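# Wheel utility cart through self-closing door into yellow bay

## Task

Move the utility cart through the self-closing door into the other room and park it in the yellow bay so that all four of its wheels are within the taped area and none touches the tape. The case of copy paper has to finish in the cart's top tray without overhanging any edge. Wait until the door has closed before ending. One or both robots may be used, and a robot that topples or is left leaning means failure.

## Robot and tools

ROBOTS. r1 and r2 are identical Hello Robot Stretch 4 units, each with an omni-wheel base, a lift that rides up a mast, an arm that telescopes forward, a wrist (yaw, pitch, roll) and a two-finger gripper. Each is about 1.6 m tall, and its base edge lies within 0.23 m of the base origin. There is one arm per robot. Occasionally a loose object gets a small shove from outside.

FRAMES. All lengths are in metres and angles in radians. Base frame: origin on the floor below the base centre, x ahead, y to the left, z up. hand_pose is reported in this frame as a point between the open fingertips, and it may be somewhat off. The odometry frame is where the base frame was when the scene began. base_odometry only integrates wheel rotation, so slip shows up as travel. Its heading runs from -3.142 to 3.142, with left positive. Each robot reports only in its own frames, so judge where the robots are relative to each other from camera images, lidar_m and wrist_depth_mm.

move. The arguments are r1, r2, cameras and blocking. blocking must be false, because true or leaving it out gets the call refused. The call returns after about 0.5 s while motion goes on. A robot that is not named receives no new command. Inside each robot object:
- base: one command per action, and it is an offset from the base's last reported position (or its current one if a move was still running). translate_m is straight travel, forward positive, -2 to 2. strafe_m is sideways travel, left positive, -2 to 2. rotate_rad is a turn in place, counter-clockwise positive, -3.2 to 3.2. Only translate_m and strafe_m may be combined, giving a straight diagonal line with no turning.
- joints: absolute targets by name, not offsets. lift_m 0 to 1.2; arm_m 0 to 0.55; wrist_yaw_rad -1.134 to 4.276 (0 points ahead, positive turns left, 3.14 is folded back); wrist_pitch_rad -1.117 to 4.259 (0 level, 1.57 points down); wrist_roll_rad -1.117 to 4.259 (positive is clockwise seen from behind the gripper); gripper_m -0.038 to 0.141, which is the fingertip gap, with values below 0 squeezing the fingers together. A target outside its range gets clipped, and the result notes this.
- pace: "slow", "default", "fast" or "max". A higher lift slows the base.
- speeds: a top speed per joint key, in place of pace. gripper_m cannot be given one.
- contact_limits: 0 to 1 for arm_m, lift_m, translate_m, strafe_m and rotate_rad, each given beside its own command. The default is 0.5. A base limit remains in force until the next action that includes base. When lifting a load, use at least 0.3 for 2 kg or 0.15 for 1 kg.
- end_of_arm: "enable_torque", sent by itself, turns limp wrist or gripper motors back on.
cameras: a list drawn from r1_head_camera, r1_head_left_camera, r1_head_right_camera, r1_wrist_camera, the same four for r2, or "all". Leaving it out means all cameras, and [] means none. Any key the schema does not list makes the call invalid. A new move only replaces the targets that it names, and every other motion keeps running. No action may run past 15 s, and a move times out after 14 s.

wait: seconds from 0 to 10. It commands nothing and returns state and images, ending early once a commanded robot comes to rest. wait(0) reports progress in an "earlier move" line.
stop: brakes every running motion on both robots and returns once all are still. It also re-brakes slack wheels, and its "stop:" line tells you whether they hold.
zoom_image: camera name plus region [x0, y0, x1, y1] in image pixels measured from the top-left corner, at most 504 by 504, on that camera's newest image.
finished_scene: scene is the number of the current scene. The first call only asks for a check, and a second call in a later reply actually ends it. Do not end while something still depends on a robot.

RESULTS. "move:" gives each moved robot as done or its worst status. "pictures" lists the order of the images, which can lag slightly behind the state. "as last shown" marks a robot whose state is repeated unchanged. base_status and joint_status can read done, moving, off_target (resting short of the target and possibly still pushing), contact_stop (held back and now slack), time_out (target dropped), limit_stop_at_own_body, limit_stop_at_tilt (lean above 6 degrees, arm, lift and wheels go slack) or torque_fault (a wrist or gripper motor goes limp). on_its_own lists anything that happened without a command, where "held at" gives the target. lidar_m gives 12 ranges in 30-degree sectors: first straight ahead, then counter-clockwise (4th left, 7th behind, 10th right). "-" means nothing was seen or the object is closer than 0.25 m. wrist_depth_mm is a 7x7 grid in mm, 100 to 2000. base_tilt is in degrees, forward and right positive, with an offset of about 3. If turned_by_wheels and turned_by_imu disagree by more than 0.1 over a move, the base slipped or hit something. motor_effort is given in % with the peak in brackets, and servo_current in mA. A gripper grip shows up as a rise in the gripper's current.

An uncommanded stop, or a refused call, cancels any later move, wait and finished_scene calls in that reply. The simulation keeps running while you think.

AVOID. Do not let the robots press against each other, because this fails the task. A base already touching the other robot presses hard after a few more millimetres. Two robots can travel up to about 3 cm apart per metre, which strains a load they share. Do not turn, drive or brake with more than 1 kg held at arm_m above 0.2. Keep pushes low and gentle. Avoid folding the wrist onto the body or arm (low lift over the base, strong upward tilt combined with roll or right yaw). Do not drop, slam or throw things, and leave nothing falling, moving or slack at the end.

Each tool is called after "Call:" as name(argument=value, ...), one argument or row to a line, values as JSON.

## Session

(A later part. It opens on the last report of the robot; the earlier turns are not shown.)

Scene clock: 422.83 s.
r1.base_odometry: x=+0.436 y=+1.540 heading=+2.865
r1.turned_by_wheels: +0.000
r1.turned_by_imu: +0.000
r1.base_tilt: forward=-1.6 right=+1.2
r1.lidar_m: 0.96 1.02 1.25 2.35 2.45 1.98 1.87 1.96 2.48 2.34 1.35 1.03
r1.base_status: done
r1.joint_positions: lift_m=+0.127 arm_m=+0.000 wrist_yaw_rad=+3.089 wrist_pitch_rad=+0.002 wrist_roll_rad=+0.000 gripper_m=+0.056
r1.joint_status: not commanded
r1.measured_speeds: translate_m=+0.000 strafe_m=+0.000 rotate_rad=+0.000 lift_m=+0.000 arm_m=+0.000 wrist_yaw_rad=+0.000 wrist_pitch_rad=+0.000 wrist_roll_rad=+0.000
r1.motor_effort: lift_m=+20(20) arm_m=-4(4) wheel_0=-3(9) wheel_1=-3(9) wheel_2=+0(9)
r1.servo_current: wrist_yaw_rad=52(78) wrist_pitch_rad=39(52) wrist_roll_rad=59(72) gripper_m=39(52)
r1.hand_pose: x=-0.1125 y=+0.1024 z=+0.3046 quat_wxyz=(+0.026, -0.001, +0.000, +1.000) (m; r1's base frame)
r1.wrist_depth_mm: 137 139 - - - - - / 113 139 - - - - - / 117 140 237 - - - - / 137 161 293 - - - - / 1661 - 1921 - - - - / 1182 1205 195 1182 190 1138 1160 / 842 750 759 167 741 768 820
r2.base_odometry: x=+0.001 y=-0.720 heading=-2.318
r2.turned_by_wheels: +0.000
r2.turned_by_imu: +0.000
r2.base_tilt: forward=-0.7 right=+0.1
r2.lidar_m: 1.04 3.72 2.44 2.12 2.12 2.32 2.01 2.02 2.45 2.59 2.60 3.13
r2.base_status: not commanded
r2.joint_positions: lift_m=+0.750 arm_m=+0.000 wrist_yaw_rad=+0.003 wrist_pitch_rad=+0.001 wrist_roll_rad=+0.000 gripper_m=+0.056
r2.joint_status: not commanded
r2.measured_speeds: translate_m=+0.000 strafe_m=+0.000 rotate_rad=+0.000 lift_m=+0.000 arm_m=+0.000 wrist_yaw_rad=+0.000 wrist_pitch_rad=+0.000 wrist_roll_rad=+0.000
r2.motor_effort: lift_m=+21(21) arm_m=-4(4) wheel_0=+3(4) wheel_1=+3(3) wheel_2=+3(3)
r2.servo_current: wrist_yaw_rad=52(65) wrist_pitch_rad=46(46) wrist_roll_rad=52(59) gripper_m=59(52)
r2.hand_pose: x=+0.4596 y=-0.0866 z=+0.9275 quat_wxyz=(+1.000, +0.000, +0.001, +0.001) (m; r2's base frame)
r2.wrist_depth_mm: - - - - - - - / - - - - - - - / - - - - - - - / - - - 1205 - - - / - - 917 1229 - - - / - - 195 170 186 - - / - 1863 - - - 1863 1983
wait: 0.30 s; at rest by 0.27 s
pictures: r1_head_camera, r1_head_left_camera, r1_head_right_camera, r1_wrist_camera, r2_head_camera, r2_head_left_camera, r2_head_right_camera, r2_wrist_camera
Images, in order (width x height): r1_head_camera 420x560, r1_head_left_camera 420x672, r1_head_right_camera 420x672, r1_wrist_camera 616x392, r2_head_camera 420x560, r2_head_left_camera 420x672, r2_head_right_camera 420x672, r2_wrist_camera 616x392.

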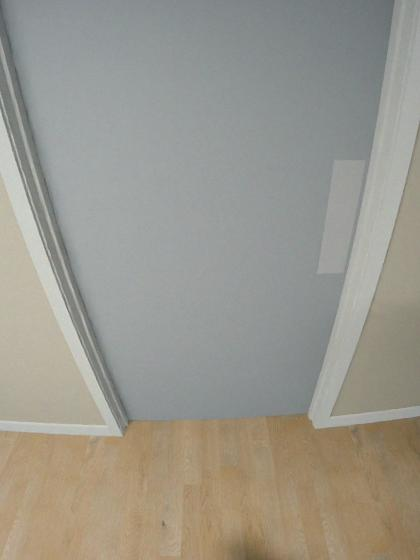

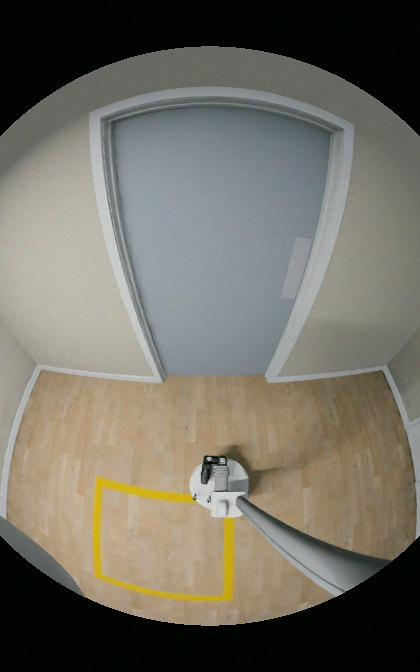

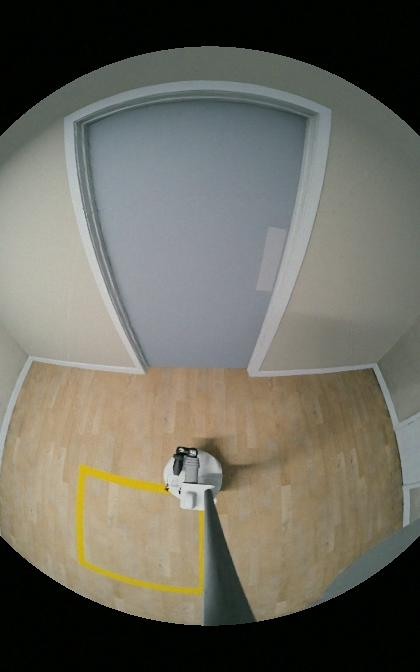

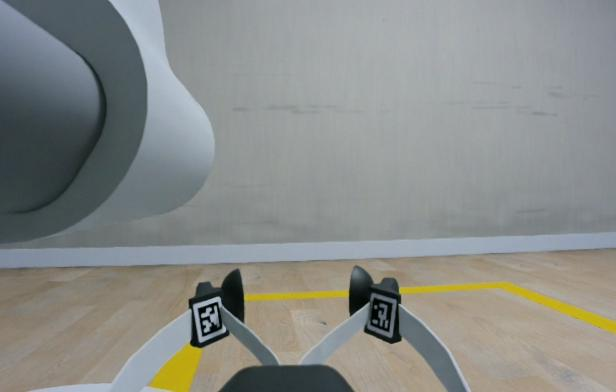

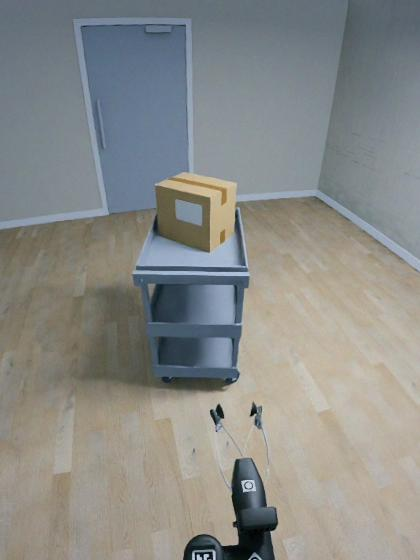

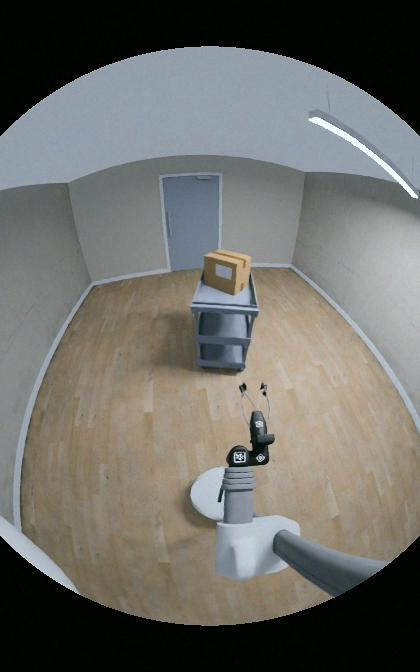

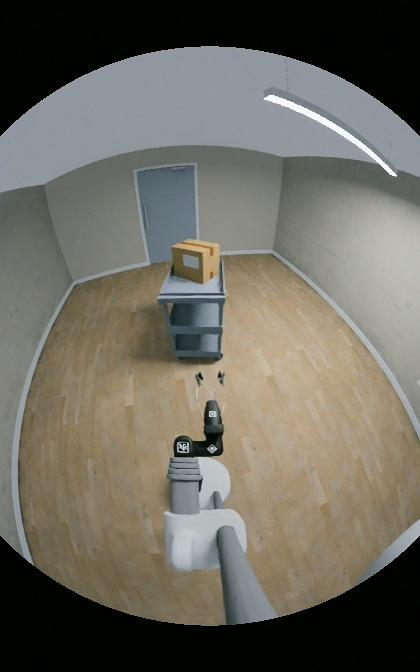

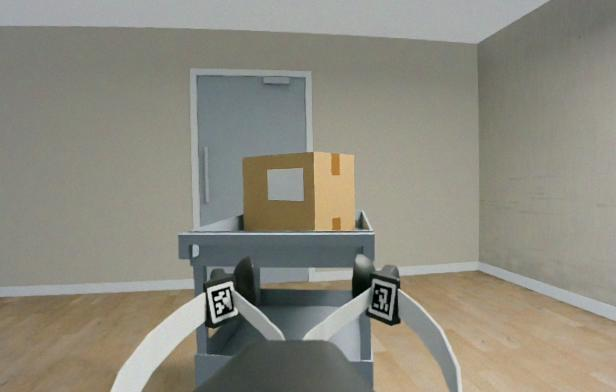

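Call:
move(
  blocking=false,
  r1={"base": {"translate_m": 0.56, "strafe_m": -0.11}},
  r2={"base": {"translate_m": 0.25, "strafe_m": 0.1}, "joints": {"lift_m": 0.55}},
  cameras=[],
)

Call:
wait(
  seconds=10,
  cameras=[],
)

Call:
wait(
  seconds=10,
  cameras=["r1_head_camera", "r1_head_left_camera", "r2_head_camera", "r2_wrist_camera"],
)

Scene clock: 543.30 s.
move: r1 moving; r2 moving
r1.base_odometry: x=+0.408 y=+1.554 heading=+2.865
r1.turned_by_wheels: +0.000
r1.turned_by_imu: +0.000
r1.base_tilt: forward=-1.6 right=+1.3
r1.lidar_m: 0.94 0.96 1.21 2.37 2.45 2.02 1.88 1.98 2.48 2.32 1.32 0.98
r1.base_status: translate_m moving; strafe_m moving
r1.joint_positions: lift_m=+0.127 arm_m=+0.000 wrist_yaw_rad=+3.089 wrist_pitch_rad=+0.002 wrist_roll_rad=+0.000 gripper_m=+0.056
r1.joint_status: not commanded
r1.measured_speeds: translate_m=+0.123 strafe_m=-0.023 rotate_rad=+0.002 lift_m=+0.000 arm_m=+0.000 wrist_yaw_rad=+0.000 wrist_pitch_rad=+0.000 wrist_roll_rad=+0.000
r1.motor_effort: lift_m=+20(20) arm_m=-4(4) wheel_0=+7(8) wheel_1=+4(4) wheel_2=-9(9)
r1.servo_current: wrist_yaw_rad=52(59) wrist_pitch_rad=33(46) wrist_roll_rad=46(72) gripper_m=39(46)
r1.hand_pose: x=-0.1125 y=+0.1024 z=+0.3046 quat_wxyz=(+0.026, -0.001, +0.000, +1.000) (m; r1's base frame)
r1.wrist_depth_mm: 137 139 - - - - - / 113 139 - - - - - / 117 139 272 - - - - / 137 161 - - - - - / 1756 - - - - - - / 1205 1205 195 1205 189 1160 1160 / 831 750 750 167 750 788 809
r2.base_odometry: x=-0.011 y=-0.751 heading=-2.318
r2.turned_by_wheels: +0.000
r2.turned_by_imu: +0.001
r2.base_tilt: forward=-0.7 right=+0.1
r2.lidar_m: 1.03 3.70 2.43 2.09 2.14 2.34 2.04 2.06 2.47 2.60 2.60 3.15
r2.base_status: translate_m moving; strafe_m moving
r2.joint_positions: lift_m=+0.712 arm_m=+0.000 wrist_yaw_rad=+0.003 wrist_pitch_rad=+0.001 wrist_roll_rad=+0.000 gripper_m=+0.056
r2.joint_status: lift_m moving
r2.measured_speeds: translate_m=+0.121 strafe_m=+0.050 rotate_rad=-0.002 lift_m=-0.146 arm_m=+0.000 wrist_yaw_rad=+0.000 wrist_pitch_rad=+0.000 wrist_roll_rad=+0.000
r2.motor_effort: lift_m=+12(20) arm_m=-4(4) wheel_0=+6(8) wheel_1=+10(11) wheel_2=-13(13)
r2.servo_current: wrist_yaw_rad=46(52) wrist_pitch_rad=46(46) wrist_roll_rad=52(59) gripper_m=52(52)
r2.hand_pose: x=+0.4596 y=-0.0866 z=+0.8902 quat_wxyz=(+1.000, +0.000, +0.001, +0.001) (m; r2's base frame)
r2.wrist_depth_mm: - - - - - - - / - - - - - - - / - - - - - - - / - - - 1138 - - - / - - 904 - - - - / - - 193 - 187 - - / - 1808 - - - 1808 1921
pictures: none
No camera images: "cameras" was empty.

Scene clock: 545.07 s.
earlier move: r1 moving; r2 done
r1.base_odometry: x=+0.002 y=+1.760 heading=+2.865
r1.turned_by_wheels: +0.000
r1.turned_by_imu: -0.001
r1.base_tilt: forward=-1.6 right=+1.3
r1.lidar_m: 0.50 0.53 0.73 1.51 2.55 2.50 2.34 2.44 2.36 2.06 0.69 0.54
r1.base_status: translate_m moving; strafe_m moving
r1.joint_positions: lift_m=+0.127 arm_m=+0.000 wrist_yaw_rad=+3.089 wrist_pitch_rad=+0.002 wrist_roll_rad=+0.000 gripper_m=+0.056
r1.joint_status: not commanded
r1.measured_speeds: translate_m=+0.209 strafe_m=-0.041 rotate_rad=-0.003 lift_m=+0.000 arm_m=+0.000 wrist_yaw_rad=+0.000 wrist_pitch_rad=+0.000 wrist_roll_rad=+0.000
r1.motor_effort: lift_m=+20(20) arm_m=-4(4) wheel_0=+2(10) wheel_1=+2(6) wheel_2=-1(10)
r1.servo_current: wrist_yaw_rad=59(72) wrist_pitch_rad=39(46) wrist_roll_rad=65(72) gripper_m=39(46)
r1.hand_pose: x=-0.1125 y=+0.1024 z=+0.3046 quat_wxyz=(+0.026, -0.001, +0.000, +1.000) (m; r1's base frame)
r1.wrist_depth_mm: 137 138 - - - - - / 114 139 - - - - - / 118 140 273 - - - - / 137 162 - - - - - / 1921 - - - - - - / 1182 1255 195 1182 191 1182 1118 / 854 750 715 167 741 732 878
r2.base_odometry: x=-0.095 y=-0.971 heading=-2.318
r2.turned_by_wheels: +0.000
r2.turned_by_imu: +0.001
r2.base_tilt: forward=-0.7 right=+0.1
r2.lidar_m: 0.81 3.53 2.37 2.09 2.08 2.56 2.28 2.32 2.76 2.63 2.65 0.82
r2.base_status: done
r2.joint_positions: lift_m=+0.550 arm_m=+0.000 wrist_yaw_rad=+0.003 wrist_pitch_rad=+0.001 wrist_roll_rad=+0.000 gripper_m=+0.056
r2.joint_status: all done
r2.measured_speeds: translate_m=+0.000 strafe_m=+0.000 rotate_rad=+0.000 lift_m=+0.000 arm_m=+0.000 wrist_yaw_rad=+0.000 wrist_pitch_rad=+0.000 wrist_roll_rad=+0.000
r2.motor_effort: lift_m=+14(20) arm_m=-4(4) wheel_0=+5(9) wheel_1=+3(11) wheel_2=-4(15)
r2.servo_current: wrist_yaw_rad=46(59) wrist_pitch_rad=39(46) wrist_roll_rad=46(59) gripper_m=46(52)
r2.hand_pose: x=+0.4596 y=-0.0866 z=+0.7281 quat_wxyz=(+1.000, +0.000, +0.001, +0.001) (m; r2's base frame)
r2.wrist_depth_mm: - - - - - - - / - - - 917 - - - / - - - 878 627 - - / - - - - - - - / - - - - - - - / - - 195 - 185 - - / 1618 1464 1499 - - 1537 1576
wait: 1.77 of 10 s (r2 has come to rest)
pictures: none
No camera images: "cameras" was empty.

Scene clock: 546.17 s.
earlier move: r1 done
r1.base_odometry: x=-0.073 y=+1.798 heading=+2.865
r1.turned_by_wheels: +0.000
r1.turned_by_imu: +0.000
r1.base_tilt: forward=-1.6 right=+1.3
r1.lidar_m: 0.41 0.42 0.59 1.26 2.57 2.56 2.44 2.52 2.35 1.71 0.51 0.45
r1.base_status: done
r1.joint_positions: lift_m=+0.127 arm_m=+0.000 wrist_yaw_rad=+3.089 wrist_pitch_rad=+0.002 wrist_roll_rad=+0.000 gripper_m=+0.056
r1.joint_status: not commanded
r1.measured_speeds: translate_m=+0.000 strafe_m=+0.000 rotate_rad=+0.000 lift_m=+0.000 arm_m=+0.000 wrist_yaw_rad=+0.000 wrist_pitch_rad=+0.000 wrist_roll_rad=+0.000
r1.motor_effort: lift_m=+20(20) arm_m=-4(4) wheel_0=+2(10) wheel_1=+1(6) wheel_2=+1(10)
r1.servo_current: wrist_yaw_rad=46(72) wrist_pitch_rad=39(46) wrist_roll_rad=46(72) gripper_m=39(46)
r1.hand_pose: x=-0.1125 y=+0.1024 z=+0.3046 quat_wxyz=(+0.026, -0.001, +0.000, +1.000) (m; r1's base frame)
r1.wrist_depth_mm: 136 139 - - - - - / 114 139 - - - - - / 118 140 271 - - - - / 137 161 - - - - - / 1921 - - - - - - / 1182 1182 193 1182 191 1160 1118 / 854 750 750 143 699 127 768
r2.base_odometry: x=-0.095 y=-0.971 heading=-2.318
r2.turned_by_wheels: +0.000
r2.turned_by_imu: +0.000
r2.base_tilt: forward=-0.7 right=+0.1
r2.lidar_m: 0.81 3.55 2.37 2.10 2.06 2.53 2.26 2.30 2.76 2.62 2.64 0.85
r2.base_status: done
r2.joint_positions: lift_m=+0.550 arm_m=+0.000 wrist_yaw_rad=+0.003 wrist_pitch_rad=+0.001 wrist_roll_rad=+0.000 gripper_m=+0.056
r2.joint_status: all done
r2.measured_speeds: translate_m=+0.000 strafe_m=+0.000 rotate_rad=+0.000 lift_m=+0.000 arm_m=+0.000 wrist_yaw_rad=+0.000 wrist_pitch_rad=+0.000 wrist_roll_rad=+0.000
r2.motor_effort: lift_m=+14(20) arm_m=-4(4) wheel_0=+5(9) wheel_1=+3(11) wheel_2=-3(15)
r2.servo_current: wrist_yaw_rad=46(59) wrist_pitch_rad=39(46) wrist_roll_rad=52(59) gripper_m=46(52)
r2.hand_pose: x=+0.4596 y=-0.0866 z=+0.7281 quat_wxyz=(+1.000, +0.000, +0.001, +0.001) (m; r2's base frame)
r2.wrist_depth_mm: - - - - - - - / - - - 931 - - - / - - - 891 621 - - / - - - - - - - / - - - - - - - / - - 195 - 185 - - / 1661 1499 1464 - - 1537 1537
wait: 1.10 of 10 s (r1 has come to rest)
pictures: r1_head_camera, r1_head_left_camera, r2_head_camera, r2_wrist_camera
Images, in order (width x height): r1_head_camera 420x560, r1_head_left_camera 420x672, r2_head_camera 420x560, r2_wrist_camera 616x392.

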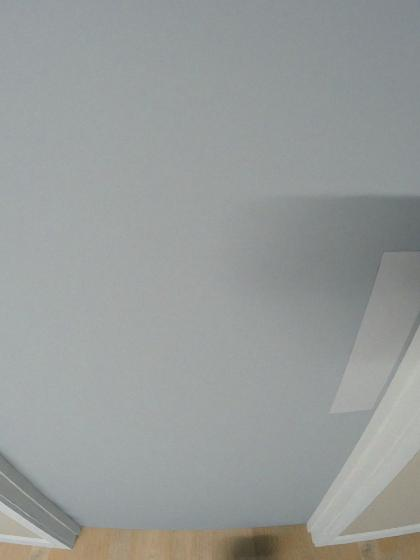

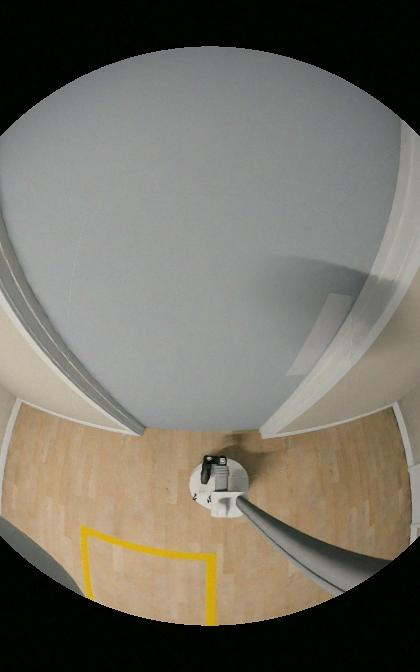

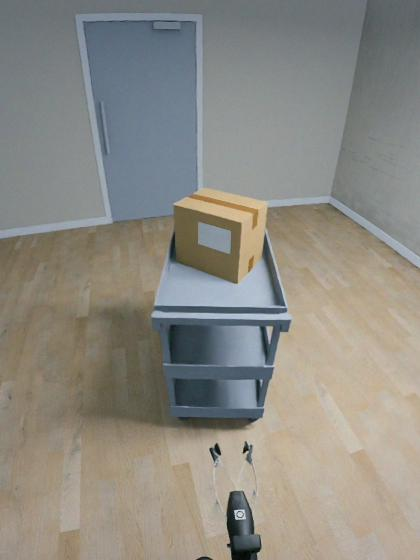

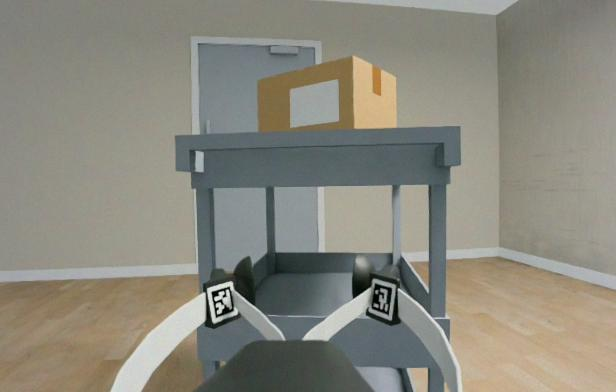

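Call:
zoom_image(
  camera="r2_wrist_camera",
  region=[160, 110, 480, 240],
)

Call:
zoom_image(
  camera="r2_head_camera",
  region=[140, 180, 300, 430],
)

Scaled by 1.575.

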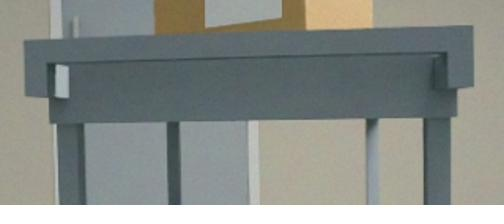

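Scaled by 2.016 from the camera's 420x560 image, which has a finer 1200x1600 frame.

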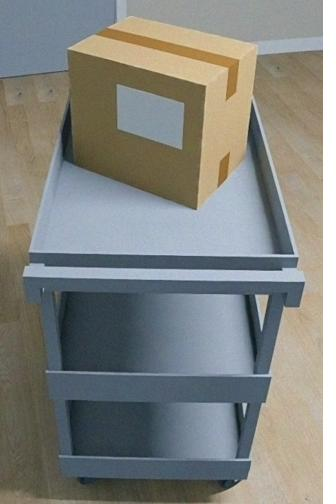

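Call:
move(
  blocking=false,
  r1={"base": {"translate_m": 0.45}, "pace": "slow", "contact_limits": {"translate_m": 0.5}},
  r2={"base": {"translate_m": 0.2}, "joints": {"lift_m": 0.702, "wrist_roll_rad": 1.57, "gripper_m": 0.1}},
  cameras=[],
)

Call:
wait(
  seconds=10,
  cameras=["r2_head_camera", "r2_wrist_camera"],
)

Call:
wait(
  seconds=10,
  cameras=["r1_head_camera", "r1_head_left_camera", "r1_head_right_camera"],
)

Scene clock: 636.70 s.
move: r1 moving; r2 moving
r1.base_odometry: x=-0.084 y=+1.802 heading=+2.866
r1.turned_by_wheels: +0.000
r1.turned_by_imu: +0.000
r1.base_tilt: forward=-1.6 right=+1.3
r1.lidar_m: 0.37 0.43 0.59 1.19 2.56 2.59 2.45 2.56 2.31 1.61 0.50 0.44
r1.base_status: translate_m moving
r1.joint_positions: lift_m=+0.127 arm_m=+0.000 wrist_yaw_rad=+3.089 wrist_pitch_rad=+0.002 wrist_roll_rad=+0.000 gripper_m=+0.056
r1.joint_status: not commanded
r1.measured_speeds: translate_m=+0.049 strafe_m=+0.000 rotate_rad=+0.000 lift_m=+0.000 arm_m=+0.000 wrist_yaw_rad=+0.000 wrist_pitch_rad=+0.000 wrist_roll_rad=+0.000
r1.motor_effort: lift_m=+20(20) arm_m=-4(4) wheel_0=+6(8) wheel_1=+4(4) wheel_2=-6(6)
r1.servo_current: wrist_yaw_rad=65(65) wrist_pitch_rad=46(46) wrist_roll_rad=52(52) gripper_m=46(46)
r1.contact_limits: translate_m 0.5
r1.hand_pose: x=-0.1125 y=+0.1024 z=+0.3046 quat_wxyz=(+0.026, -0.001, +0.000, +1.000) (m; r1's base frame)
r1.wrist_depth_mm: 136 139 - - - - - / 113 139 - - - - - / 117 140 272 - - - - / 137 162 - - - - - / 1983 - - - - - - / 1182 1182 193 1229 190 1182 1138 / 842 750 750 144 732 127 768
r2.base_odometry: x=-0.116 y=-0.994 heading=-2.318
r2.turned_by_wheels: +0.000
r2.turned_by_imu: +0.001
r2.base_tilt: forward=-0.7 right=+0.1
r2.lidar_m: 0.78 3.49 2.38 2.10 2.08 2.54 2.31 2.32 2.78 2.63 2.65 0.81
r2.base_status: translate_m moving
r2.joint_positions: lift_m=+0.588 arm_m=+0.000 wrist_yaw_rad=+0.003 wrist_pitch_rad=+0.001 wrist_roll_rad=+0.589 gripper_m=+0.075
r2.joint_status: lift_m moving; wrist_roll_rad moving; gripper_m moving
r2.measured_speeds: translate_m=+0.121 strafe_m=+0.000 rotate_rad=+0.002 lift_m=+0.146 arm_m=+0.000 wrist_yaw_rad=+0.000 wrist_pitch_rad=+0.000 wrist_roll_rad=+1.820
r2.motor_effort: lift_m=+23(26) arm_m=-4(4) wheel_0=+3(8) wheel_1=+8(8) wheel_2=-12(13)
r2.servo_current: wrist_yaw_rad=33(59) wrist_pitch_rad=39(46) wrist_roll_rad=65(91) gripper_m=85(85)
r2.hand_pose: x=+0.4596 y=-0.0866 z=+0.7655 quat_wxyz=(+0.957, +0.290, +0.001, +0.001) (m; r2's base frame)
r2.wrist_depth_mm: - - - - - - - / - - - 904 - - - / - - 991 831 603 - - / - - 1008 621 - - - / - - 640 - 1182 1576 1537 / - - 191 1182 190 609 1229 / - - - - - - 976
pictures: none
No camera images: "cameras" was empty.

Scene clock: 638.27 s.
earlier move: r1 moving; r2 done
r1.base_odometry: x=-0.223 y=+1.841 heading=+2.866
r1.turned_by_wheels: +0.000
r1.turned_by_imu: +0.000
r1.base_tilt: forward=-1.6 right=+1.3
r1.lidar_m: 0.26 0.28 0.35 0.70 2.58 2.74 2.59 2.68 2.31 0.98 0.39 0.28
r1.base_status: translate_m moving
r1.joint_positions: lift_m=+0.127 arm_m=+0.000 wrist_yaw_rad=+3.089 wrist_pitch_rad=+0.002 wrist_roll_rad=+0.000 gripper_m=+0.056
r1.joint_status: not commanded
r1.measured_speeds: translate_m=+0.099 strafe_m=+0.001 rotate_rad=-0.001 lift_m=+0.000 arm_m=+0.000 wrist_yaw_rad=+0.000 wrist_pitch_rad=+0.000 wrist_roll_rad=+0.000
r1.motor_effort: lift_m=+20(20) arm_m=-4(4) wheel_0=+4(8) wheel_1=+2(6) wheel_2=-4(7)
r1.servo_current: wrist_yaw_rad=59(72) wrist_pitch_rad=39(46) wrist_roll_rad=59(59) gripper_m=33(52)
r1.contact_limits: translate_m 0.5
r1.hand_pose: x=-0.1125 y=+0.1024 z=+0.3046 quat_wxyz=(+0.026, -0.001, +0.000, +1.000) (m; r1's base frame)
r1.wrist_depth_mm: 136 138 - - - - - / 113 139 - - - - - / 118 140 273 - - - - / 137 161 - - - - - / 1921 - - - - - - / 1205 1160 193 1182 190 1281 1138 / 854 750 750 156 741 768 831
r2.base_odometry: x=-0.231 y=-1.118 heading=-2.318
r2.turned_by_wheels: +0.000
r2.turned_by_imu: +0.000
r2.base_tilt: forward=-0.7 right=+0.0
r2.lidar_m: 0.62 3.25 2.43 2.13 2.15 2.59 2.48 2.50 2.95 2.58 2.60 0.64
r2.base_status: done
r2.joint_positions: lift_m=+0.702 arm_m=+0.000 wrist_yaw_rad=+0.003 wrist_pitch_rad=+0.001 wrist_roll_rad=+1.568 gripper_m=+0.100
r2.joint_status: all done
r2.measured_speeds: translate_m=+0.000 strafe_m=+0.000 rotate_rad=+0.000 lift_m=+0.000 arm_m=+0.000 wrist_yaw_rad=+0.000 wrist_pitch_rad=+0.000 wrist_roll_rad=+0.000
r2.motor_effort: lift_m=+21(26) arm_m=-4(4) wheel_0=+3(9) wheel_1=+3(8) wheel_2=-2(14)
r2.servo_current: wrist_yaw_rad=46(65) wrist_pitch_rad=39(46) wrist_roll_rad=52(124) gripper_m=46(91)
r2.hand_pose: x=+0.4596 y=-0.0866 z=+0.8795 quat_wxyz=(+0.708, +0.706, +0.001, +0.000) (m; r2's base frame)
r2.wrist_depth_mm: - - - - - 1618 1229 / - - - - 433 707 436 / - - 798 683 439 - 439 / - - 715 654 445 - 445 / - - 778 732 455 - 452 / - - 197 455 196 - 459 / - - - - - 1756 469
wait: 1.57 of 10 s (r2 has come to rest)
pictures: r2_head_camera, r2_wrist_camera
Images, in order (width x height): r2_head_camera 420x560, r2_wrist_camera 616x392.

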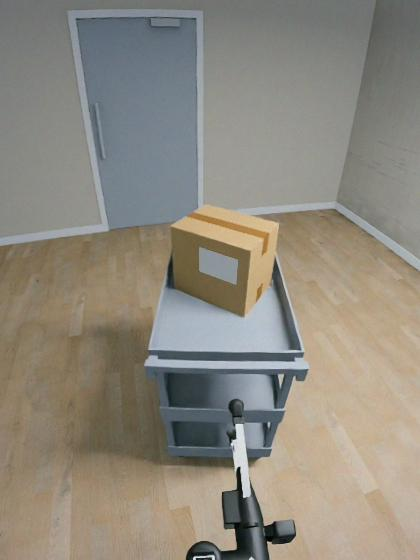

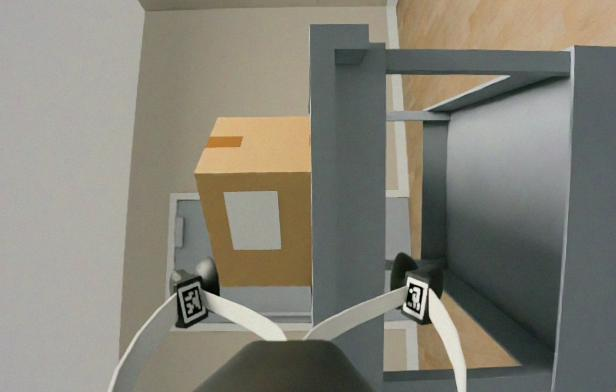

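Scene clock: 641.97 s.
earlier move: r1 done
r1.base_odometry: x=-0.505 y=+1.920 heading=+2.867
r1.turned_by_wheels: +0.001
r1.turned_by_imu: +0.004
r1.base_tilt: forward=-1.6 right=+1.3
r1.lidar_m: 0.25 0.25 0.25 0.38 2.59 3.03 2.88 3.00 2.42 0.31 2.27 0.27
r1.base_status: done
r1.joint_positions: lift_m=+0.127 arm_m=+0.000 wrist_yaw_rad=+3.101 wrist_pitch_rad=+0.002 wrist_roll_rad=+0.000 gripper_m=+0.056
r1.joint_status: not commanded
r1.measured_speeds: translate_m=+0.000 strafe_m=+0.000 rotate_rad=+0.000 lift_m=+0.000 arm_m=+0.000 wrist_yaw_rad=+0.000 wrist_pitch_rad=+0.000 wrist_roll_rad=+0.000
r1.motor_effort: lift_m=+20(20) arm_m=+9(9) wheel_0=+13(20) wheel_1=+13(17) wheel_2=-11(20)
r1.servo_current: wrist_yaw_rad=52(85) wrist_pitch_rad=46(52) wrist_roll_rad=59(65) gripper_m=46(52)
r1.contact_limits: translate_m 0.5
r1.hand_pose: x=-0.1141 y=+0.0991 z=+0.3046 quat_wxyz=(+0.020, -0.001, +0.000, +1.000) (m; r1's base frame)
r1.wrist_depth_mm: - 136 - - - - - / - 136 194 - - - - / 107 135 182 - - - - / 123 137 271 - - - - / 1708 - - - - - - / 1205 1229 195 1229 190 1160 1138 / 854 759 759 167 750 778 831
r2.base_odometry: x=-0.231 y=-1.118 heading=-2.318
r2.turned_by_wheels: +0.000
r2.turned_by_imu: +0.001
r2.base_tilt: forward=-0.7 right=+0.1
r2.lidar_m: 0.62 3.00 2.44 2.14 2.15 2.60 2.49 2.49 2.95 2.60 2.61 0.62
r2.base_status: done
r2.joint_positions: lift_m=+0.702 arm_m=+0.000 wrist_yaw_rad=+0.003 wrist_pitch_rad=+0.001 wrist_roll_rad=+1.568 gripper_m=+0.100
r2.joint_status: all done
r2.measured_speeds: translate_m=+0.000 strafe_m=+0.000 rotate_rad=+0.000 lift_m=+0.000 arm_m=+0.000 wrist_yaw_rad=+0.000 wrist_pitch_rad=+0.000 wrist_roll_rad=+0.000
r2.motor_effort: lift_m=+21(26) arm_m=-4(5) wheel_0=+3(9) wheel_1=+3(8) wheel_2=-2(14)
r2.servo_current: wrist_yaw_rad=39(65) wrist_pitch_rad=39(46) wrist_roll_rad=52(124) gripper_m=52(91)
r2.hand_pose: x=+0.4596 y=-0.0866 z=+0.8795 quat_wxyz=(+0.708, +0.706, +0.001, +0.000) (m; r2's base frame)
r2.wrist_depth_mm: - - - - - 1576 1229 / - - - - 436 661 436 / - - 809 683 442 - 439 / - - 699 668 449 - 442 / - - 778 741 452 - 452 / - - 196 459 196 - 462 / - - - - - 1756 466
wait: 3.70 of 10 s (r1 has come to rest)
pictures: r1_head_camera, r1_head_left_camera, r1_head_right_camera
Images, in order (width x height): r1_head_camera 420x560, r1_head_left_camera 420x672, r1_head_right_camera 420x672.

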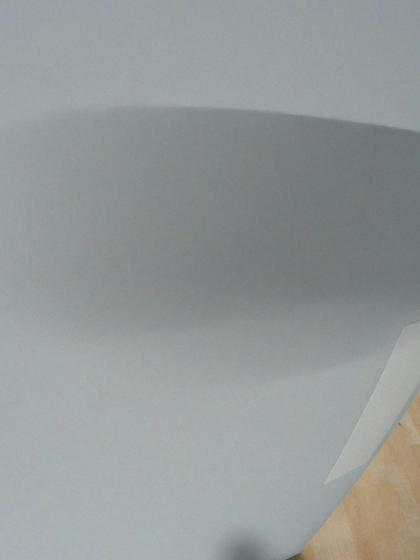

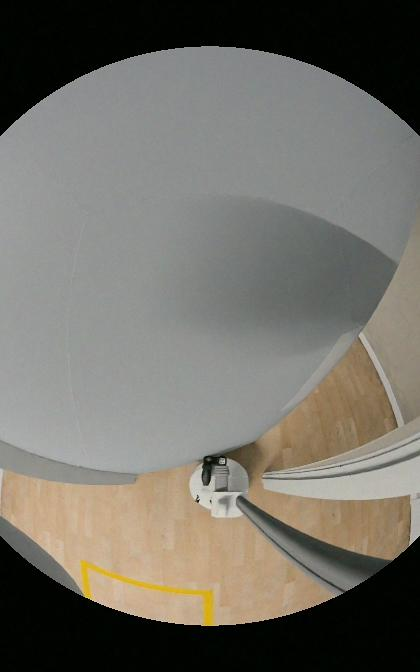

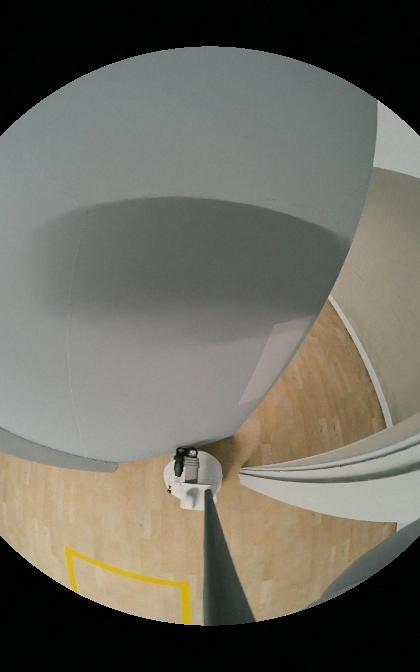

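Call:
move(
  blocking=false,
  r1={"base": {"translate_m": 0.377, "strafe_m": 0.067}, "pace": "slow"},
  r2={"base": {"rotate_rad": -0.06}, "joints": {"lift_m": 0.68}},
  cameras=[],
)

Call:
wait(
  seconds=5,
  cameras=[],
)

Call:
move(
  blocking=false,
  r2={"base": {"translate_m": 0.12}, "pace": "slow"},
  cameras=[],
)

Call:
wait(
  seconds=6,
  cameras=["r2_head_camera", "r2_wrist_camera", "r1_head_camera", "r1_head_right_camera"],
)

Call:
wait(
  seconds=6,
  cameras=["r2_head_camera", "r2_wrist_camera", "r1_head_camera", "r1_head_right_camera"],
)

Scene clock: 690.07 s.
move: r1 moving; r2 moving
r1.base_odometry: x=-0.518 y=+1.922 heading=+2.868
r1.turned_by_wheels: +0.001
r1.turned_by_imu: +0.001
r1.base_tilt: forward=-1.7 right=+1.3
r1.lidar_m: 0.25 0.25 0.25 0.34 2.58 3.02 2.89 3.00 2.48 0.30 2.30 0.27
r1.base_status: translate_m moving; strafe_m moving
r1.joint_positions: lift_m=+0.127 arm_m=+0.000 wrist_yaw_rad=+3.101 wrist_pitch_rad=+0.002 wrist_roll_rad=+0.000 gripper_m=+0.056
r1.joint_status: not commanded
r1.measured_speeds: translate_m=+0.051 strafe_m=+0.008 rotate_rad=+0.003 lift_m=+0.000 arm_m=+0.000 wrist_yaw_rad=+0.000 wrist_pitch_rad=+0.000 wrist_roll_rad=+0.000
r1.motor_effort: lift_m=+20(20) arm_m=+9(9) wheel_0=+15(15) wheel_1=+18(18) wheel_2=-17(17)
r1.servo_current: wrist_yaw_rad=72(85) wrist_pitch_rad=39(52) wrist_roll_rad=46(59) gripper_m=39(46)
r1.hand_pose: x=-0.1141 y=+0.0991 z=+0.3046 quat_wxyz=(+0.020, -0.001, +0.000, +1.000) (m; r1's base frame)
r1.wrist_depth_mm: - 135 - - - - - / - 135 190 - - - - / 106 134 180 - - - - / 122 137 267 - - - - / 1708 - - - - - - / 1205 1205 195 1182 191 1160 1138 / 854 750 759 167 750 788 820
r2.base_odometry: x=-0.231 y=-1.118 heading=-2.377
r2.turned_by_wheels: -0.059
r2.turned_by_imu: -0.057
r2.base_tilt: forward=-0.7 right=+0.1
r2.lidar_m: 0.59 0.66 2.53 2.17 2.12 2.52 2.49 2.49 2.87 2.60 2.61 0.64
r2.base_status: rotate_rad moving
r2.joint_positions: lift_m=+0.681 arm_m=+0.000 wrist_yaw_rad=+0.002 wrist_pitch_rad=+0.001 wrist_roll_rad=+1.568 gripper_m=+0.100
r2.joint_status: lift_m moving
r2.measured_speeds: translate_m=+0.000 strafe_m=+0.000 rotate_rad=+0.000 lift_m=-0.016 arm_m=+0.000 wrist_yaw_rad=+0.000 wrist_pitch_rad=+0.000 wrist_roll_rad=+0.000
r2.motor_effort: lift_m=+16(21) arm_m=-4(4) wheel_0=+5(9) wheel_1=+3(8) wheel_2=+6(8)
r2.servo_current: wrist_yaw_rad=52(52) wrist_pitch_rad=46(46) wrist_roll_rad=52(59) gripper_m=46(59)
r2.hand_pose: x=+0.4595 y=-0.0867 z=+0.8584 quat_wxyz=(+0.708, +0.706, +0.001, +0.000) (m; r2's base frame)
r2.wrist_depth_mm: - - - - - 1708 1160 / - - - 452 - 1708 1118 / - - - 449 - 798 449 / - - 691 455 - - 455 / - - 732 452 - - 459 / - - 196 455 191 - 455 / - - - - - - 459
pictures: none
No camera images: "cameras" was empty.

Scene clock: 690.40 s.
earlier move: r1 moving; r2 done
r1.base_odometry: x=-0.540 y=+1.924 heading=+2.868
r1.turned_by_wheels: +0.000
r1.turned_by_imu: +0.000
r1.base_tilt: forward=-1.6 right=+1.3
r1.lidar_m: 0.25 0.27 0.25 0.34 2.60 3.06 2.95 3.02 0.36 0.31 2.28 0.30
r1.base_status: translate_m moving; strafe_m moving
r1.joint_positions: lift_m=+0.127 arm_m=+0.000 wrist_yaw_rad=+3.101 wrist_pitch_rad=+0.002 wrist_roll_rad=+0.000 gripper_m=+0.056
r1.joint_status: not commanded
r1.measured_speeds: translate_m=+0.082 strafe_m=+0.015 rotate_rad=+0.001 lift_m=+0.000 arm_m=+0.000 wrist_yaw_rad=+0.000 wrist_pitch_rad=+0.000 wrist_roll_rad=+0.000
r1.motor_effort: lift_m=+20(20) arm_m=+9(9) wheel_0=+13(15) wheel_1=+18(18) wheel_2=-16(17)
r1.servo_current: wrist_yaw_rad=78(85) wrist_pitch_rad=39(52) wrist_roll_rad=39(59) gripper_m=39(46)
r1.hand_pose: x=-0.1141 y=+0.0991 z=+0.3046 quat_wxyz=(+0.020, -0.001, +0.000, +1.000) (m; r1's base frame)
r1.wrist_depth_mm: - 136 - - - - - / - 135 194 - - - - / 107 135 181 - - - - / 123 137 271 - - - - / 1708 - - - - - - / 1182 1205 195 1182 190 1182 1138 / 866 768 759 167 759 768 820
r2.base_odometry: x=-0.231 y=-1.118 heading=-2.377
r2.turned_by_wheels: +0.000
r2.turned_by_imu: +0.000
r2.base_tilt: forward=-0.7 right=+0.0
r2.lidar_m: 0.59 0.65 2.49 2.15 2.13 2.53 2.49 2.46 2.88 2.61 2.60 0.65
r2.base_status: done
r2.joint_positions: lift_m=+0.680 arm_m=+0.000 wrist_yaw_rad=+0.002 wrist_pitch_rad=+0.001 wrist_roll_rad=+1.568 gripper_m=+0.100
r2.joint_status: all done
r2.measured_speeds: translate_m=+0.000 strafe_m=+0.000 rotate_rad=+0.000 lift_m=+0.000 arm_m=+0.000 wrist_yaw_rad=+0.000 wrist_pitch_rad=+0.000 wrist_roll_rad=+0.000
r2.motor_effort: lift_m=+14(21) arm_m=-4(4) wheel_0=+2(9) wheel_1=+2(8) wheel_2=+6(8)
r2.servo_current: wrist_yaw_rad=46(52) wrist_pitch_rad=39(46) wrist_roll_rad=46(65) gripper_m=52(59)
r2.hand_pose: x=+0.4595 y=-0.0867 z=+0.8581 quat_wxyz=(+0.708, +0.706, +0.001, +0.000) (m; r2's base frame)
r2.wrist_depth_mm: - - - - - 1661 1182 / - - - 449 - 1708 1078 / - - - 449 - 798 452 / - - 699 452 - - 452 / - - 732 455 - - 455 / - - 196 455 192 - 459 / - - - - - - 455
wait: 0.33 of 5 s (r2 has come to rest)
pictures: none
No camera images: "cameras" was empty.

Scene clock: 690.90 s.
earlier move: r1 moving
move: r2 moving
r1.base_odometry: x=-0.589 y=+1.929 heading=+2.867
r1.turned_by_wheels: +0.000
r1.turned_by_imu: +0.000
r1.base_tilt: forward=-1.6 right=+1.3
r1.lidar_m: 0.25 - 0.25 0.32 0.64 3.12 2.97 3.09 0.36 0.35 2.29 0.29
r1.base_status: translate_m moving; strafe_m moving
r1.joint_positions: lift_m=+0.127 arm_m=+0.000 wrist_yaw_rad=+3.101 wrist_pitch_rad=+0.002 wrist_roll_rad=+0.000 gripper_m=+0.056
r1.joint_status: not commanded
r1.measured_speeds: translate_m=+0.100 strafe_m=+0.017 rotate_rad=-0.003 lift_m=+0.000 arm_m=+0.000 wrist_yaw_rad=+0.000 wrist_pitch_rad=+0.000 wrist_roll_rad=+0.000
r1.motor_effort: lift_m=+20(20) arm_m=+9(9) wheel_0=+12(15) wheel_1=+16(18) wheel_2=-15(18)
r1.servo_current: wrist_yaw_rad=65(85) wrist_pitch_rad=39(46) wrist_roll_rad=33(59) gripper_m=39(46)
r1.hand_pose: x=-0.1141 y=+0.0991 z=+0.3046 quat_wxyz=(+0.020, -0.001, +0.000, +1.000) (m; r1's base frame)
r1.wrist_depth_mm: - 136 - - - - - / - 136 193 - - - - / 106 135 181 - - - - / 122 136 270 - - - - / 1708 - - - - - - / 1205 1205 195 1182 191 1182 1138 / 866 759 759 167 750 778 831
r2.base_odometry: x=-0.240 y=-1.126 heading=-2.376
r2.turned_by_wheels: +0.000
r2.turned_by_imu: +0.000
r2.base_tilt: forward=-0.6 right=+0.1
r2.lidar_m: 0.60 0.64 2.53 2.16 2.13 2.49 2.49 2.50 2.90 2.60 2.60 0.62
r2.base_status: translate_m moving
r2.joint_positions: lift_m=+0.680 arm_m=+0.000 wrist_yaw_rad=+0.002 wrist_pitch_rad=+0.001 wrist_roll_rad=+1.568 gripper_m=+0.100
r2.joint_status: not commanded
r2.measured_speeds: translate_m=+0.049 strafe_m=+0.000 rotate_rad=+0.002 lift_m=+0.000 arm_m=+0.000 wrist_yaw_rad=+0.000 wrist_pitch_rad=+0.000 wrist_roll_rad=+0.000
r2.motor_effort: lift_m=+14(14) arm_m=-4(4) wheel_0=+6(9) wheel_1=+5(6) wheel_2=-8(10)
r2.servo_current: wrist_yaw_rad=46(59) wrist_pitch_rad=39(39) wrist_roll_rad=52(59) gripper_m=52(52)
r2.hand_pose: x=+0.4595 y=-0.0867 z=+0.8581 quat_wxyz=(+0.708, +0.706, +0.001, +0.000) (m; r2's base frame)
r2.wrist_depth_mm: - - - - - 1661 1182 / - - - 436 - 1708 1042 / - - - 436 - 809 439 / - - 683 445 - - 442 / - - 715 442 1042 - 445 / - - 196 445 191 - 449 / - - - - - - 449
pictures: none
No camera images: "cameras" was empty.

Scene clock: 692.90 s.
earlier move: r1 moving; r2 done
r1.base_odometry: x=-0.788 y=+1.949 heading=+2.867
r1.turned_by_wheels: -0.001
r1.turned_by_imu: -0.001
r1.base_tilt: forward=-1.6 right=+1.3
r1.lidar_m: 0.25 0.25 0.25 0.25 0.44 3.30 3.20 3.26 0.45 0.82 2.35 0.41
r1.base_status: translate_m moving; strafe_m moving
r1.joint_positions: lift_m=+0.127 arm_m=+0.000 wrist_yaw_rad=+3.101 wrist_pitch_rad=+0.002 wrist_roll_rad=+0.000 gripper_m=+0.056
r1.joint_status: not commanded
r1.measured_speeds: translate_m=+0.098 strafe_m=+0.017 rotate_rad=-0.003 lift_m=+0.000 arm_m=+0.000 wrist_yaw_rad=+0.000 wrist_pitch_rad=+0.000 wrist_roll_rad=+0.000
r1.motor_effort: lift_m=+20(20) arm_m=+9(9) wheel_0=+3(15) wheel_1=+14(18) wheel_2=-13(18)
r1.servo_current: wrist_yaw_rad=65(91) wrist_pitch_rad=52(52) wrist_roll_rad=33(72) gripper_m=39(46)
r1.hand_pose: x=-0.1141 y=+0.0991 z=+0.3046 quat_wxyz=(+0.020, -0.001, +0.000, +1.000) (m; r1's base frame)
r1.wrist_depth_mm: - 136 - - - - - / - 136 220 - - - - / 107 136 184 - - - - / 123 137 278 - - - - / 1708 - - - - - - / 1182 1205 194 1205 190 1160 1138 / 854 759 750 167 750 778 820
r2.base_odometry: x=-0.317 y=-1.201 heading=-2.376
r2.turned_by_wheels: +0.000
r2.turned_by_imu: +0.000
r2.base_tilt: forward=-0.7 right=+0.1
r2.lidar_m: 0.49 0.53 2.52 2.18 2.17 2.52 2.61 2.59 3.01 2.55 2.57 0.52
r2.base_status: done
r2.joint_positions: lift_m=+0.680 arm_m=+0.000 wrist_yaw_rad=+0.002 wrist_pitch_rad=+0.001 wrist_roll_rad=+1.568 gripper_m=+0.100
r2.joint_status: not commanded
r2.measured_speeds: translate_m=+0.000 strafe_m=+0.000 rotate_rad=+0.000 lift_m=+0.000 arm_m=+0.000 wrist_yaw_rad=+0.000 wrist_pitch_rad=+0.000 wrist_roll_rad=+0.000
r2.motor_effort: lift_m=+14(14) arm_m=-4(5) wheel_0=+5(10) wheel_1=+5(8) wheel_2=-5(11)
r2.servo_current: wrist_yaw_rad=46(59) wrist_pitch_rad=39(46) wrist_roll_rad=46(65) gripper_m=52(59)
r2.hand_pose: x=+0.4595 y=-0.0867 z=+0.8581 quat_wxyz=(+0.708, +0.706, +0.001, +0.000) (m; r2's base frame)
r2.wrist_depth_mm: - - - 271 - 1708 1182 / - - - 330 334 345 342 / - - - 332 332 891 - / - - 580 332 334 931 - / - - 585 336 332 - - / - - 196 276 196 - - / - - - - - - -
wait: 2.00 of 6 s (r2 has come to rest)
pictures: r1_head_camera, r1_head_right_camera, r2_head_camera, r2_wrist_camera
Images, in order (width x height): r1_head_camera 420x560, r1_head_right_camera 420x672, r2_head_camera 420x560, r2_wrist_camera 616x392.

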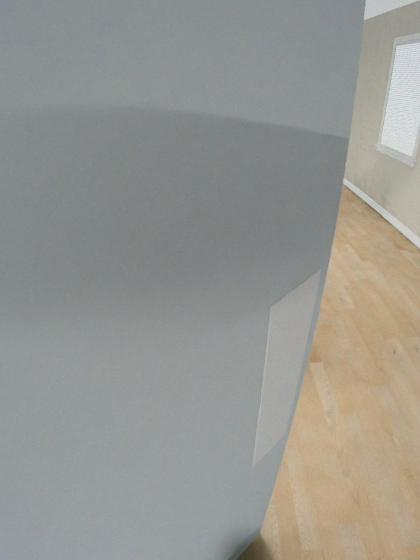

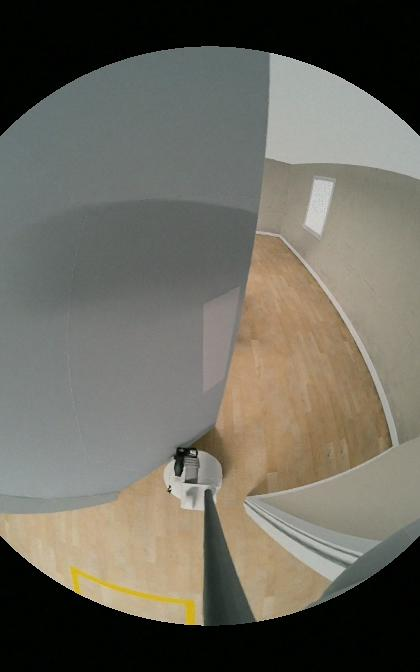

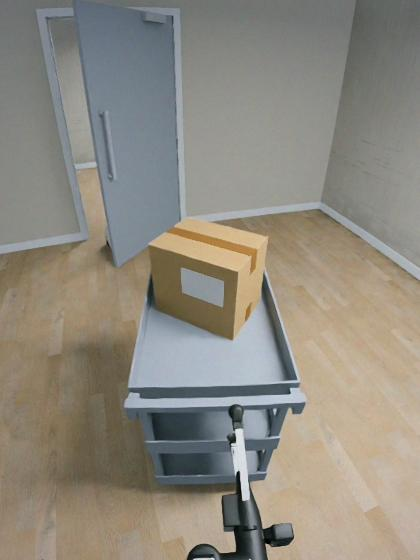

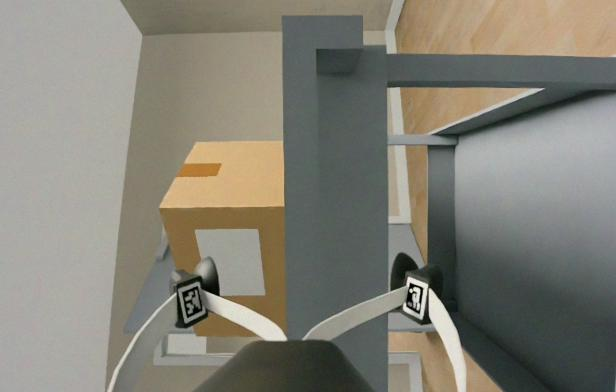

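Scene clock: 694.67 s.
earlier move: r1 done
r1.base_odometry: x=-0.886 y=+1.958 heading=+2.867
r1.turned_by_wheels: +0.001
r1.turned_by_imu: +0.001
r1.base_tilt: forward=-1.5 right=+1.2
r1.lidar_m: 0.26 0.25 - 0.25 0.35 3.39 3.30 0.56 0.52 1.13 2.31 3.12
r1.base_status: done
r1.joint_positions: lift_m=+0.127 arm_m=+0.000 wrist_yaw_rad=+3.092 wrist_pitch_rad=+0.002 wrist_roll_rad=+0.000 gripper_m=+0.056
r1.joint_status: not commanded
r1.measured_speeds: translate_m=+0.000 strafe_m=+0.000 rotate_rad=+0.000 lift_m=+0.000 arm_m=+0.000 wrist_yaw_rad=+0.000 wrist_pitch_rad=+0.000 wrist_roll_rad=+0.000
r1.motor_effort: lift_m=+20(20) arm_m=+5(9) wheel_0=+6(15) wheel_1=+11(18) wheel_2=-7(18)
r1.servo_current: wrist_yaw_rad=59(91) wrist_pitch_rad=46(52) wrist_roll_rad=46(72) gripper_m=46(52)
r1.hand_pose: x=-0.1129 y=+0.1016 z=+0.3046 quat_wxyz=(+0.025, -0.001, +0.000, +1.000) (m; r1's base frame)
r1.wrist_depth_mm: - 137 - - - - - / - 137 - - - - - / 109 137 203 - - - - / 124 138 - - - - - / 1661 - - - - - - / 1205 1205 195 1182 191 1160 1138 / 854 759 750 167 759 788 809
r2.base_odometry: x=-0.317 y=-1.201 heading=-2.376
r2.turned_by_wheels: +0.000
r2.turned_by_imu: +0.000
r2.base_tilt: forward=-0.7 right=+0.1
r2.lidar_m: 0.49 0.52 2.56 2.18 2.19 2.54 2.60 2.61 2.99 2.57 2.57 0.51
r2.base_status: done
r2.joint_positions: lift_m=+0.680 arm_m=+0.000 wrist_yaw_rad=+0.002 wrist_pitch_rad=+0.001 wrist_roll_rad=+1.568 gripper_m=+0.100
r2.joint_status: not commanded
r2.measured_speeds: translate_m=+0.000 strafe_m=+0.000 rotate_rad=+0.000 lift_m=+0.000 arm_m=+0.000 wrist_yaw_rad=+0.000 wrist_pitch_rad=+0.000 wrist_roll_rad=+0.000
r2.motor_effort: lift_m=+14(14) arm_m=-4(5) wheel_0=+5(10) wheel_1=+6(8) wheel_2=-5(11)
r2.servo_current: wrist_yaw_rad=46(65) wrist_pitch_rad=46(46) wrist_roll_rad=39(65) gripper_m=52(59)
r2.hand_pose: x=+0.4595 y=-0.0867 z=+0.8581 quat_wxyz=(+0.708, +0.706, +0.001, +0.000) (m; r2's base frame)
r2.wrist_depth_mm: - - - 270 - 1661 1182 / - - - 327 334 343 342 / - - - 329 332 904 - / - - 580 332 334 931 - / - - 591 336 336 - - / - - 196 276 196 - - / - - - - - - -
wait: 1.77 of 6 s (r1 has come to rest)
pictures: r1_head_camera, r1_head_right_camera, r2_head_camera, r2_wrist_camera
Images, in order (width x height): r1_head_camera 420x560, r1_head_right_camera 420x672, r2_head_camera 420x560, r2_wrist_camera 616x392.

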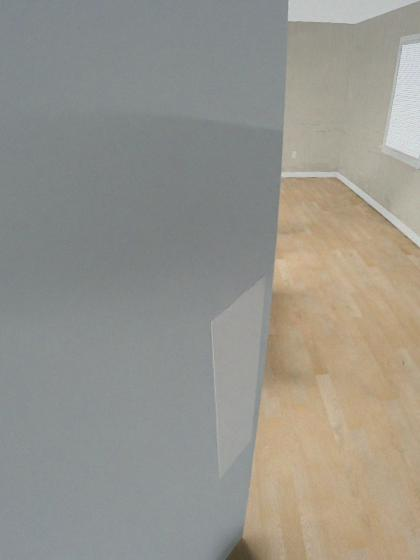

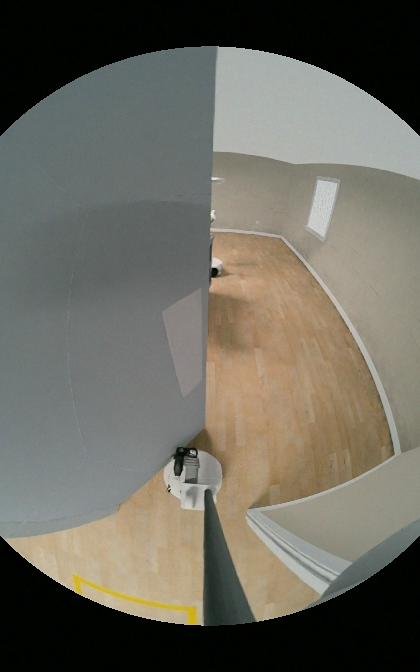

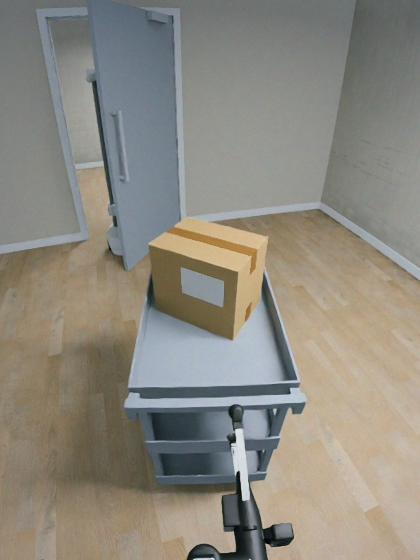

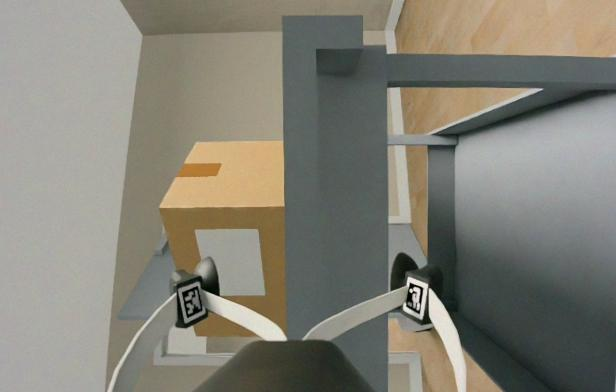

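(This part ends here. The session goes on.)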